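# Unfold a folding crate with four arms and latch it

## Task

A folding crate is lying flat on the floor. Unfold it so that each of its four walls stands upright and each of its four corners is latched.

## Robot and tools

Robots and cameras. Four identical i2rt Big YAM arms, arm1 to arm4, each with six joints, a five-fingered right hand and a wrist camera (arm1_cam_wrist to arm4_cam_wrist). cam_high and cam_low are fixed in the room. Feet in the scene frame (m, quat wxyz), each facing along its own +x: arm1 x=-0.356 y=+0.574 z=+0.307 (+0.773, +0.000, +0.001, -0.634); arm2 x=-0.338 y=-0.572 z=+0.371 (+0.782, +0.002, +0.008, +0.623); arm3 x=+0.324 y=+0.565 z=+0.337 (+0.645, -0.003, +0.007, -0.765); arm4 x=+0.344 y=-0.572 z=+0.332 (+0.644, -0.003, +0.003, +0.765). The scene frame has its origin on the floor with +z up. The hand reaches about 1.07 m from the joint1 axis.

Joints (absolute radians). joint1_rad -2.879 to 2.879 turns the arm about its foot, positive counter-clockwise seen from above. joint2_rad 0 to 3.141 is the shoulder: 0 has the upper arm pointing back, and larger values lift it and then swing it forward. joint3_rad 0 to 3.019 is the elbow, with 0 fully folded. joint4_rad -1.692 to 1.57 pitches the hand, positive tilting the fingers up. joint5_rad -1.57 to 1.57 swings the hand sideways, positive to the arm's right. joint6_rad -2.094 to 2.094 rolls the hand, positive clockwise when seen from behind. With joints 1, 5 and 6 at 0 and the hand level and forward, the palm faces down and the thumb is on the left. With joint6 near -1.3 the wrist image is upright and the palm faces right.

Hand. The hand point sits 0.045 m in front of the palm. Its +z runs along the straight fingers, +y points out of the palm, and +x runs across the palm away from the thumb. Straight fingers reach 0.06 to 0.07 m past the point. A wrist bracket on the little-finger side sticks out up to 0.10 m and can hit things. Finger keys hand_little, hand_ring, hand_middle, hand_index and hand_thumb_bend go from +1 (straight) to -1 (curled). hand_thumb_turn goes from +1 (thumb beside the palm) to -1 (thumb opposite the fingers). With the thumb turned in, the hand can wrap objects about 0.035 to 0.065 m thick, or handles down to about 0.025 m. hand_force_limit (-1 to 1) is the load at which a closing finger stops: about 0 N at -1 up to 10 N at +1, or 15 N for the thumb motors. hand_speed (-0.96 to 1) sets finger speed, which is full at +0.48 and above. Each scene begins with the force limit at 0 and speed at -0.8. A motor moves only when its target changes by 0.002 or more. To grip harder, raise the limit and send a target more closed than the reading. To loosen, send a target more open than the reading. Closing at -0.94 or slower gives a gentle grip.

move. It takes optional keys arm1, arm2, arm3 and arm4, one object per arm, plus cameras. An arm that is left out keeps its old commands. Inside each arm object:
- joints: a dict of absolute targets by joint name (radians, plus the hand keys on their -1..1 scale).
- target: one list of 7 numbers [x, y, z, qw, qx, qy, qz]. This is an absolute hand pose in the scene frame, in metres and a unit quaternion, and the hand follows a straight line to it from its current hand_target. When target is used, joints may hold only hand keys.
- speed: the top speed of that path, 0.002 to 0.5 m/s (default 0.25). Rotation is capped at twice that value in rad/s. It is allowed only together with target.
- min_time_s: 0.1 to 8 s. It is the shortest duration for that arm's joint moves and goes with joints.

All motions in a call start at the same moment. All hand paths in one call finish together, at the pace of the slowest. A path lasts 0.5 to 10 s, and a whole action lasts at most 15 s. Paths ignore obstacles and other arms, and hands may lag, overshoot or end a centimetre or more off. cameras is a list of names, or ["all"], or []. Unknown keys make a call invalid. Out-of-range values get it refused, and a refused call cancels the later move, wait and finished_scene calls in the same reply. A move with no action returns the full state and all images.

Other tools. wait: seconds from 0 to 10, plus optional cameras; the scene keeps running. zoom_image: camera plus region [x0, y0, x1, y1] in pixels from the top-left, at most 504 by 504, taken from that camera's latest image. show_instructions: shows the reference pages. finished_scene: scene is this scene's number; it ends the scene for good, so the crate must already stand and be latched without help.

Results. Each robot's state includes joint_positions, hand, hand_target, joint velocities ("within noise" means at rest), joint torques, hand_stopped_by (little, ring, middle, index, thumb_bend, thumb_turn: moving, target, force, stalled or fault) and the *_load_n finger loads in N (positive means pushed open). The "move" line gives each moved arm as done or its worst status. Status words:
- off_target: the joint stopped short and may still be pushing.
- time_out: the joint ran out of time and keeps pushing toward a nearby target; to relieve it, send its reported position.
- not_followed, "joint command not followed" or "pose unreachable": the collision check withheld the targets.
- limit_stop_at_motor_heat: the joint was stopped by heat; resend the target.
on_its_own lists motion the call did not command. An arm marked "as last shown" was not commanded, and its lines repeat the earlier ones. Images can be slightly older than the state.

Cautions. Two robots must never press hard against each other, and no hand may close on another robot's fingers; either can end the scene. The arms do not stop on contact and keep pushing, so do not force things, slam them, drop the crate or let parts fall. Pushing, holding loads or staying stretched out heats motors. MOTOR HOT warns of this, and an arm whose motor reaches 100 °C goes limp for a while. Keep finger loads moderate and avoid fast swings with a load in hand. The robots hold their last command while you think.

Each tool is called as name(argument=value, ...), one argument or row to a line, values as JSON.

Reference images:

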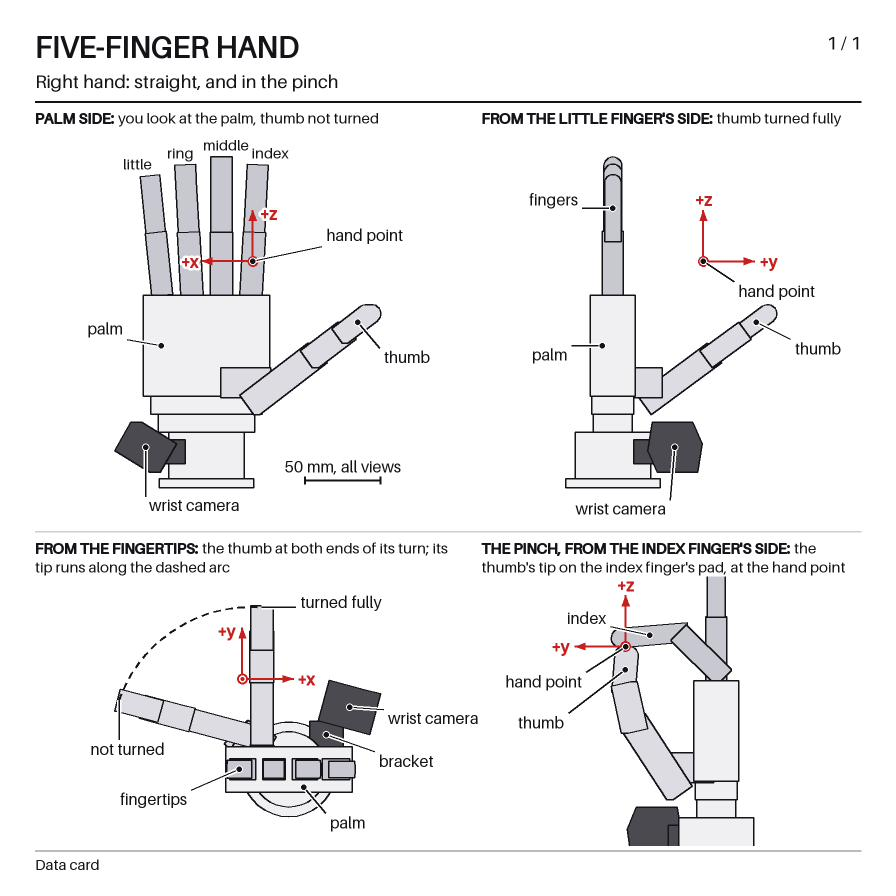

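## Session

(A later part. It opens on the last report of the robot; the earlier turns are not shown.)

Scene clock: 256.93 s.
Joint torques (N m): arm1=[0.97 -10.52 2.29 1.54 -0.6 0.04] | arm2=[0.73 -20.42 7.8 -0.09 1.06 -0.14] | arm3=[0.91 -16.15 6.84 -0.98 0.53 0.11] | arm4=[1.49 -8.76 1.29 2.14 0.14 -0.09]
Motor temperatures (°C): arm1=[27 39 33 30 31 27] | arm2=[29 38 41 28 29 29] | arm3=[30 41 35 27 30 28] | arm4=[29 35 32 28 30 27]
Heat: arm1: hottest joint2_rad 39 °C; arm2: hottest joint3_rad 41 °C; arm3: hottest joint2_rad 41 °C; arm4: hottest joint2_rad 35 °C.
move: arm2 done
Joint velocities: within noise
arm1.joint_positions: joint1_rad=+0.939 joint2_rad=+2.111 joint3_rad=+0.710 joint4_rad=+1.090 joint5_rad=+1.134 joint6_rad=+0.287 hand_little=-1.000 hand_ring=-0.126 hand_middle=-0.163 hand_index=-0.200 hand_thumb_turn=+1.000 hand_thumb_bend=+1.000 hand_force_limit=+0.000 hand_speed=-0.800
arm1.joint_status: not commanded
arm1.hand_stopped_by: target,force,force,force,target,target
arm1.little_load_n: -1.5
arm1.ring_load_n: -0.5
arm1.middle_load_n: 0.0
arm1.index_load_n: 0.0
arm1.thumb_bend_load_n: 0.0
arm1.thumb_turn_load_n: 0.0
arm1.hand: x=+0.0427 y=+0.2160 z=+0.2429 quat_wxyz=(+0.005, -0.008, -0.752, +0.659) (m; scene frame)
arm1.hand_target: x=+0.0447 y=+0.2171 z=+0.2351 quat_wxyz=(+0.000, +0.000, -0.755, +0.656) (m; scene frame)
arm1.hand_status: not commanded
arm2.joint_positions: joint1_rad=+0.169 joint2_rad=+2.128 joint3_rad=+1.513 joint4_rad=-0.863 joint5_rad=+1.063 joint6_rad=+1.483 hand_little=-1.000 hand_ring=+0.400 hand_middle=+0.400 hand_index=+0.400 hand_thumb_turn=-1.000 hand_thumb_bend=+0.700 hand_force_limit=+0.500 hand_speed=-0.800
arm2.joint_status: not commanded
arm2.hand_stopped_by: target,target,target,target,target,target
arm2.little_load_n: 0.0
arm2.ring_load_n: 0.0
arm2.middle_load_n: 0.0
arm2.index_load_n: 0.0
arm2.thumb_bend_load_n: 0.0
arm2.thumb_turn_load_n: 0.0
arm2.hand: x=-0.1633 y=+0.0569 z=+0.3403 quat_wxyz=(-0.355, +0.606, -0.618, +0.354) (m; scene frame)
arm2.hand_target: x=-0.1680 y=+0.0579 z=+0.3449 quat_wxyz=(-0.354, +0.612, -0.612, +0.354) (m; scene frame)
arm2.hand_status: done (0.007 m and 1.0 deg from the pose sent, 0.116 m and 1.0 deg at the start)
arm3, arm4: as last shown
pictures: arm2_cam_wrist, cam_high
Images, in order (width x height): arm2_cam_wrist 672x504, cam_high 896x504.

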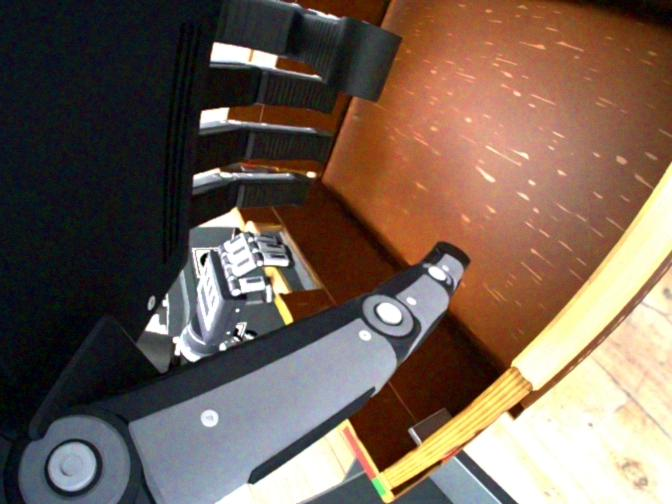

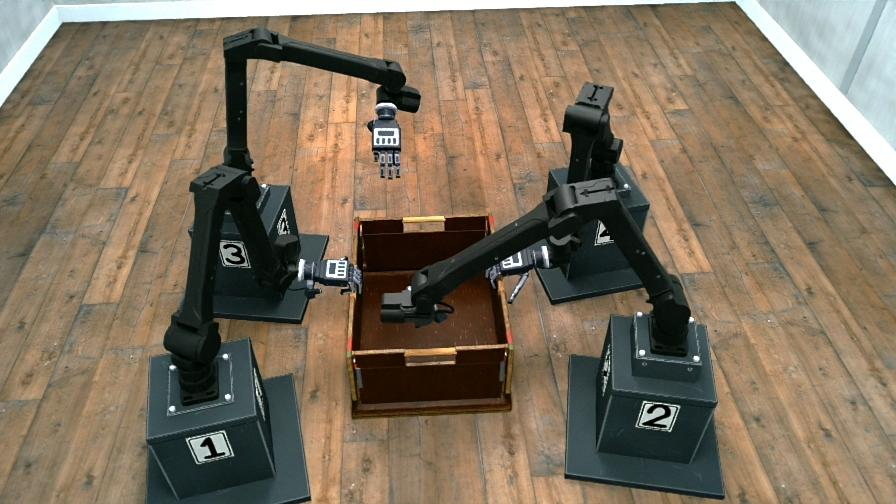

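move(
  arm2={"joints":{"joint2_rad":1.3},"min_time_s":3},
  arm1={"target":[0.045,0.214,0.238,0,0,0.755,-0.656],"speed":0.06,"joints":{"hand_ring":1,"hand_middle":1,"hand_index":1}},
  arm4={"target":[-0.028,-0.199,0.238,-0.656,0.755,0,0],"speed":0.06,"joints":{"hand_ring":1,"hand_middle":1,"hand_index":1}},
  cameras=["cam_high","cam_low","arm1_cam_wrist","arm4_cam_wrist"],
)

Scene clock: 267.77 s.
Joint torques (N m): arm1=[0.44 -11.16 2.41 1.39 -0.73 0.06] | arm2=[0.5 -11.52 10.93 0.92 0.69 -0.1] | arm3=[0.91 -16.21 6.8 -0.99 0.56 0.12] | arm4=[1.08 -9.47 1.4 1.89 -0.04 -0.12]
Motor temperatures (°C): arm1=[27 40 33 30 31 27] | arm2=[29 37 41 28 29 29] | arm3=[30 41 35 27 30 28] | arm4=[29 35 31 28 30 27]
Heat: arm1: hottest joint2_rad 40 °C; arm2: hottest joint3_rad 41 °C; arm3: hottest joint2_rad 41 °C; arm4: hottest joint2_rad 35 °C.
move: arm1 done; arm2 done; arm4 done
Joint velocities: within noise
arm1.joint_positions: joint1_rad=+0.939 joint2_rad=+2.111 joint3_rad=+0.710 joint4_rad=+1.090 joint5_rad=+1.131 joint6_rad=+0.279 hand_little=-1.000 hand_ring=+1.000 hand_middle=+1.000 hand_index=+1.000 hand_thumb_turn=+1.000 hand_thumb_bend=+1.000 hand_force_limit=+0.000 hand_speed=-0.800
arm1.joint_status: all done
arm1.hand_stopped_by: target,target,target,target,target,target
arm1.little_load_n: -2.0
arm1.ring_load_n: 0.0
arm1.middle_load_n: 0.0
arm1.index_load_n: 0.0
arm1.thumb_bend_load_n: 0.0
arm1.thumb_turn_load_n: 0.0
arm1.hand: x=+0.0428 y=+0.2162 z=+0.2425 quat_wxyz=(+0.006, -0.003, -0.752, +0.659) (m; scene frame)
arm1.hand_target: x=+0.0448 y=+0.2141 z=+0.2380 quat_wxyz=(+0.000, +0.000, -0.755, +0.656) (m; scene frame)
arm1.hand_status: done (0.005 m and 1.0 deg from the pose sent, 0.006 m and 1.1 deg at the start)
arm2.joint_positions: joint1_rad=+0.169 joint2_rad=+1.308 joint3_rad=+1.513 joint4_rad=-0.863 joint5_rad=+1.063 joint6_rad=+1.482 hand_little=-1.000 hand_ring=+0.400 hand_middle=+0.400 hand_index=+0.400 hand_thumb_turn=-1.000 hand_thumb_bend=+0.700 hand_force_limit=+0.500 hand_speed=-0.800
arm2.joint_status: all done
arm2.hand_stopped_by: target,target,target,target,target,target
arm2.little_load_n: 0.0
arm2.ring_load_n: 0.0
arm2.middle_load_n: 0.0
arm2.index_load_n: 0.0
arm2.thumb_bend_load_n: 0.5
arm2.thumb_turn_load_n: -0.5
arm2.hand: x=-0.1602 y=-0.0222 z=+0.8402 quat_wxyz=(-0.578, +0.403, -0.703, +0.095) (m; scene frame)
arm2.hand_target: x=-0.1644 y=-0.0247 z=+0.8436 quat_wxyz=(-0.578, +0.409, -0.699, +0.095) (m; scene frame)
arm2.hand_status: not commanded
arm3: as last shown
arm4.joint_positions: joint1_rad=+0.895 joint2_rad=+2.191 joint3_rad=+0.685 joint4_rad=+1.246 joint5_rad=+1.055 joint6_rad=+0.237 hand_little=-1.000 hand_ring=+1.000 hand_middle=+1.000 hand_index=+1.000 hand_thumb_turn=+1.000 hand_thumb_bend=+1.000 hand_force_limit=+0.000 hand_speed=-0.800
arm4.joint_status: all done
arm4.hand_stopped_by: target,target,target,target,target,target
arm4.little_load_n: -1.0
arm4.ring_load_n: 0.0
arm4.middle_load_n: 0.0
arm4.index_load_n: 0.0
arm4.thumb_bend_load_n: 0.0
arm4.thumb_turn_load_n: 0.0
arm4.hand: x=-0.0303 y=-0.1970 z=+0.2428 quat_wxyz=(-0.658, +0.753, -0.005, -0.001) (m; scene frame)
arm4.hand_target: x=-0.0281 y=-0.1990 z=+0.2382 quat_wxyz=(-0.656, +0.755, +0.000, +0.000) (m; scene frame)
arm4.hand_status: done (0.006 m and 0.6 deg from the pose sent, 0.005 m and 0.6 deg at the start)
pictures: arm1_cam_wrist, arm4_cam_wrist, cam_high, cam_low
Images, in order (width x height): arm1_cam_wrist 672x504, arm4_cam_wrist 672x504, cam_high 896x504, cam_low 896x504.

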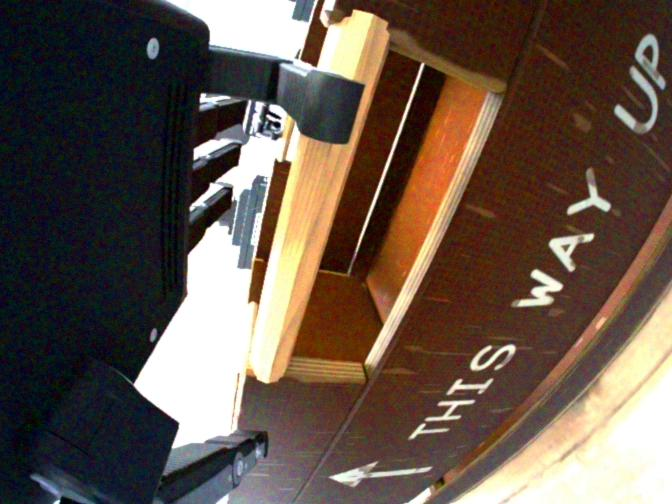

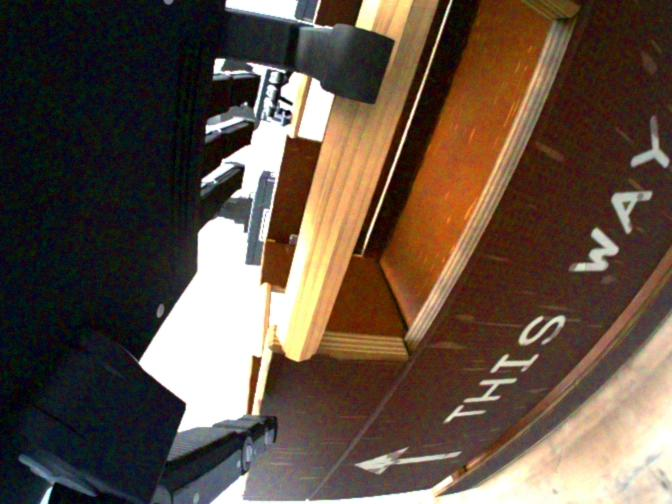

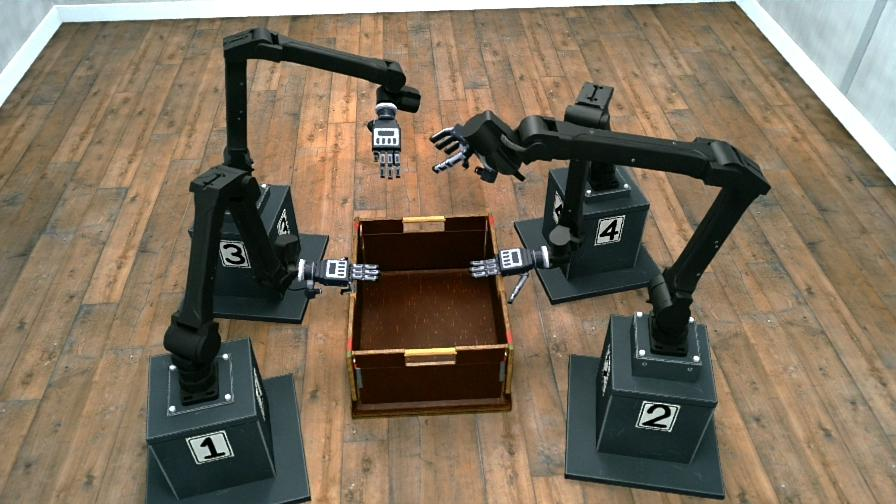

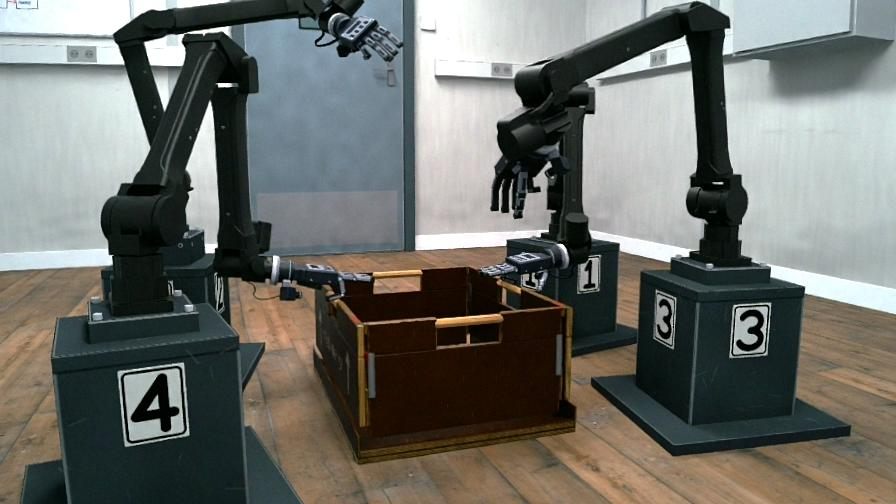

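move(
  arm1={"target":[0.045,0.216,0.35,0,0,0.755,-0.656],"speed":0.12},
  arm4={"target":[-0.028,-0.200,0.35,-0.656,0.755,0,0],"speed":0.12},
  cameras=["cam_high","cam_low","arm1_cam_wrist","arm4_cam_wrist"],
)

zoom_image(
  camera="cam_high",
  region=[330, 190, 530, 420],
)

zoom_image(
  camera="cam_low",
  region=[300, 250, 600, 480],
)

Scene clock: 274.33 s.
Joint torques (N m): arm1=[0.73 -11.58 4.21 1.1 0.25 0.09] | arm2=[0.79 -11.28 10.71 1.05 0.74 -0.11] | arm3=[0.62 -16.21 6.74 -0.92 0.58 0.08] | arm4=[1.32 -9.93 4.52 1.14 0.27 -0.09]
Motor temperatures (°C): arm1=[27 40 33 30 31 27] | arm2=[29 37 42 28 29 29] | arm3=[30 41 35 27 30 28] | arm4=[29 35 31 28 30 27]
Heat: arm1: hottest joint2_rad 40 °C; arm2: hottest joint3_rad 42 °C; arm3: hottest joint2_rad 41 °C; arm4: hottest joint2_rad 35 °C.
move: arm1 done; arm4 done
Joint velocities: within noise
arm1.joint_positions: joint1_rad=+0.939 joint2_rad=+1.774 joint3_rad=+0.680 joint4_rad=+0.769 joint5_rad=+1.113 joint6_rad=+0.279 hand_little=-1.000 hand_ring=+1.000 hand_middle=+1.000 hand_index=+1.000 hand_thumb_turn=+1.000 hand_thumb_bend=+1.000 hand_force_limit=+0.000 hand_speed=-0.800
arm1.joint_status: not commanded
arm1.hand_stopped_by: target,target,target,target,target,target
arm1.little_load_n: 0.0
arm1.ring_load_n: 0.0
arm1.middle_load_n: 0.0
arm1.index_load_n: 0.0
arm1.thumb_bend_load_n: 0.0
arm1.thumb_turn_load_n: 0.0
arm1.hand: x=+0.0457 y=+0.2174 z=+0.3438 quat_wxyz=(+0.005, +0.006, -0.756, +0.655) (m; scene frame)
arm1.hand_target: x=+0.0449 y=+0.2159 z=+0.3499 quat_wxyz=(+0.000, +0.000, -0.755, +0.656) (m; scene frame)
arm1.hand_status: done (0.006 m and 0.9 deg from the pose sent, 0.107 m and 1.0 deg at the start)
arm2, arm3: as last shown
arm2.thumb_bend_load_n: 0.0
arm3.little_load_n: 0.5
arm3.ring_load_n: -0.5
arm4.joint_positions: joint1_rad=+0.895 joint2_rad=+1.827 joint3_rad=+0.616 joint4_rad=+0.938 joint5_rad=+1.052 joint6_rad=+0.234 hand_little=-1.000 hand_ring=+1.000 hand_middle=+1.000 hand_index=+1.000 hand_thumb_turn=+1.000 hand_thumb_bend=+1.000 hand_force_limit=+0.000 hand_speed=-0.800
arm4.joint_status: not commanded
arm4.hand_stopped_by: target,target,target,target,target,target
arm4.little_load_n: 0.0
arm4.ring_load_n: 0.0
arm4.middle_load_n: 0.0
arm4.index_load_n: -0.5
arm4.thumb_bend_load_n: 0.0
arm4.thumb_turn_load_n: 0.0
arm4.hand: x=-0.0267 y=-0.1987 z=+0.3447 quat_wxyz=(-0.655, +0.755, +0.001, +0.003) (m; scene frame)
arm4.hand_target: x=-0.0280 y=-0.2000 z=+0.3498 quat_wxyz=(-0.656, +0.755, +0.000, +0.000) (m; scene frame)
arm4.hand_status: done (0.006 m and 0.4 deg from the pose sent, 0.107 m and 0.6 deg at the start)
pictures: arm1_cam_wrist, arm4_cam_wrist, cam_high, cam_low
Images, in order (width x height): arm1_cam_wrist 672x504, arm4_cam_wrist 672x504, cam_high 896x504, cam_low 896x504.

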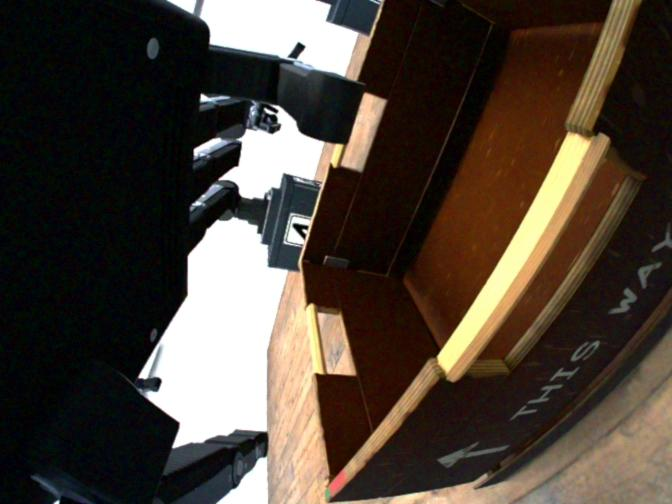

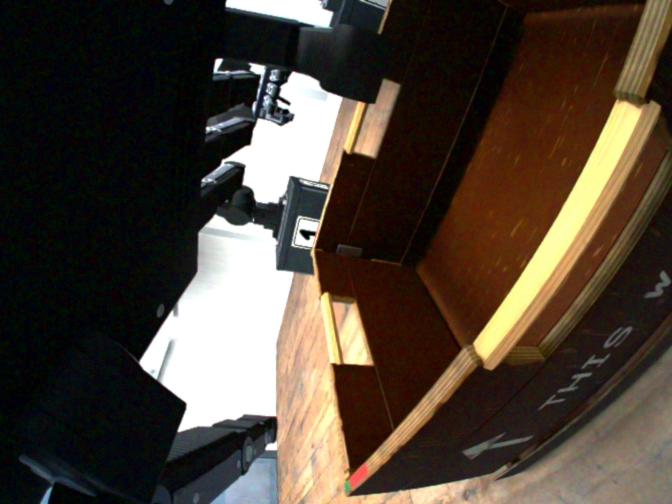

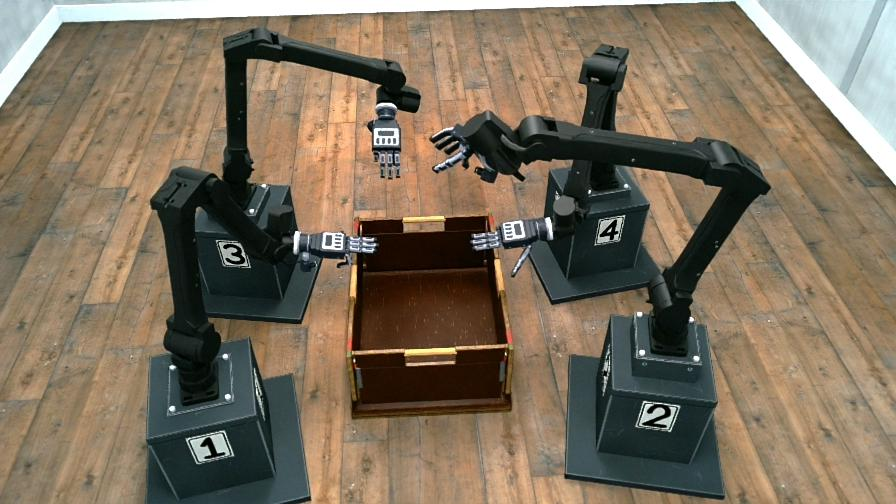

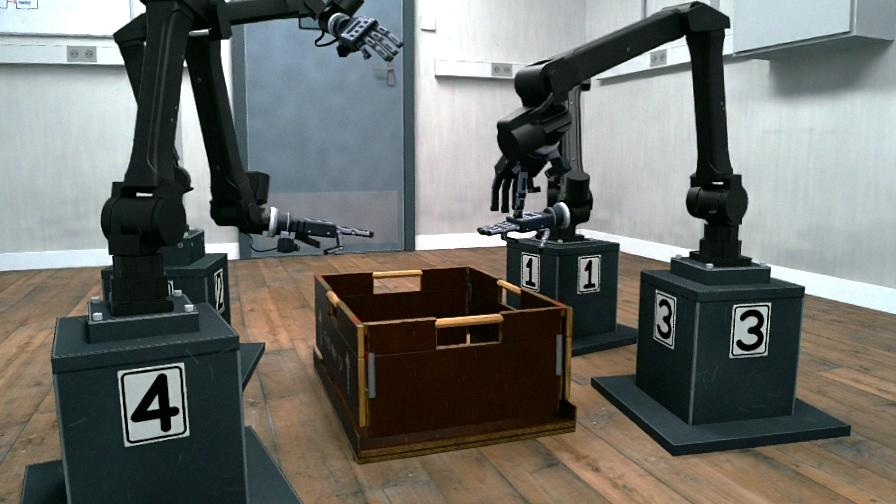

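Scaled by 2.191 from the camera's 896x504 image, which has a finer 1280x720 frame.

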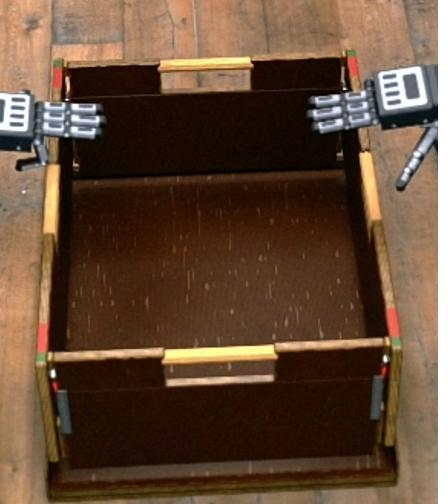

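Scaled by 1.680 from the camera's 896x504 image, which has a finer 1280x720 frame.

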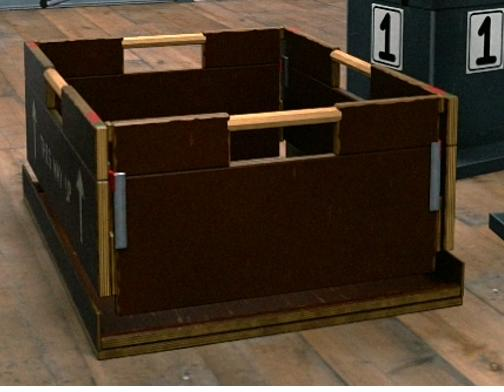

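zoom_image(
  camera="cam_high",
  region=[340, 205, 400, 250],
)

zoom_image(
  camera="cam_high",
  region=[460, 205, 520, 250],
)

zoom_image(
  camera="cam_low",
  region=[345, 300, 405, 345],
)

zoom_image(
  camera="cam_low",
  region=[530, 290, 590, 335],
)

Scaled by 8.400 from the camera's 896x504 image, which has a finer 1280x720 frame.

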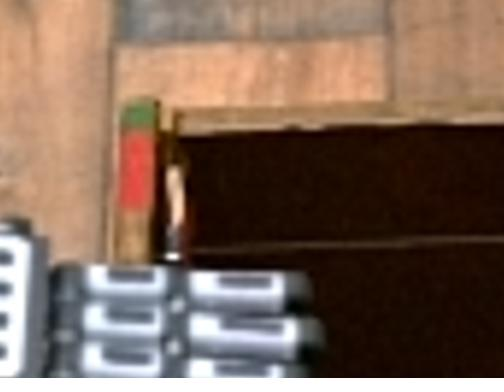

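Scaled by 8.400 from the camera's 896x504 image, which has a finer 1280x720 frame.

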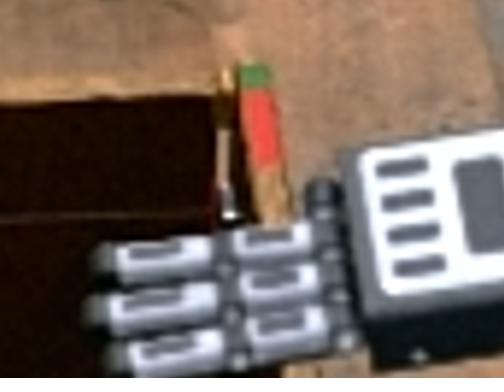

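Scaled by 8.400 from the camera's 896x504 image, which has a finer 1280x720 frame.

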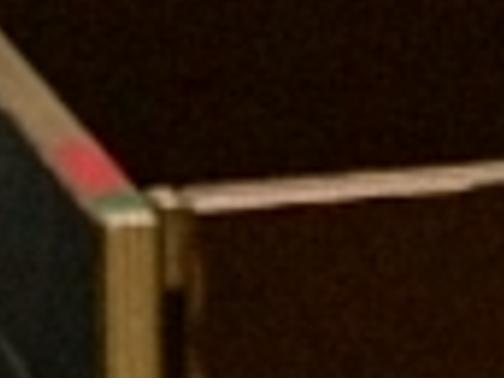

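Scaled by 8.400 from the camera's 896x504 image, which has a finer 1280x720 frame.

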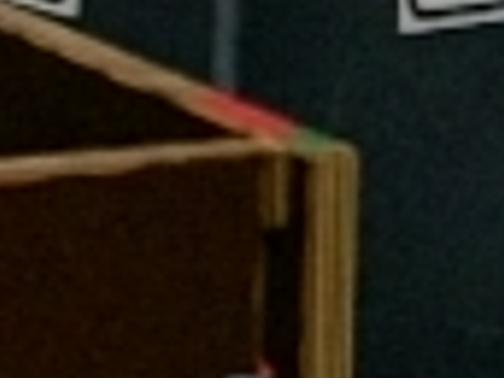

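finished_scene(
  scene=2,
)

The scene is finished: the task was done.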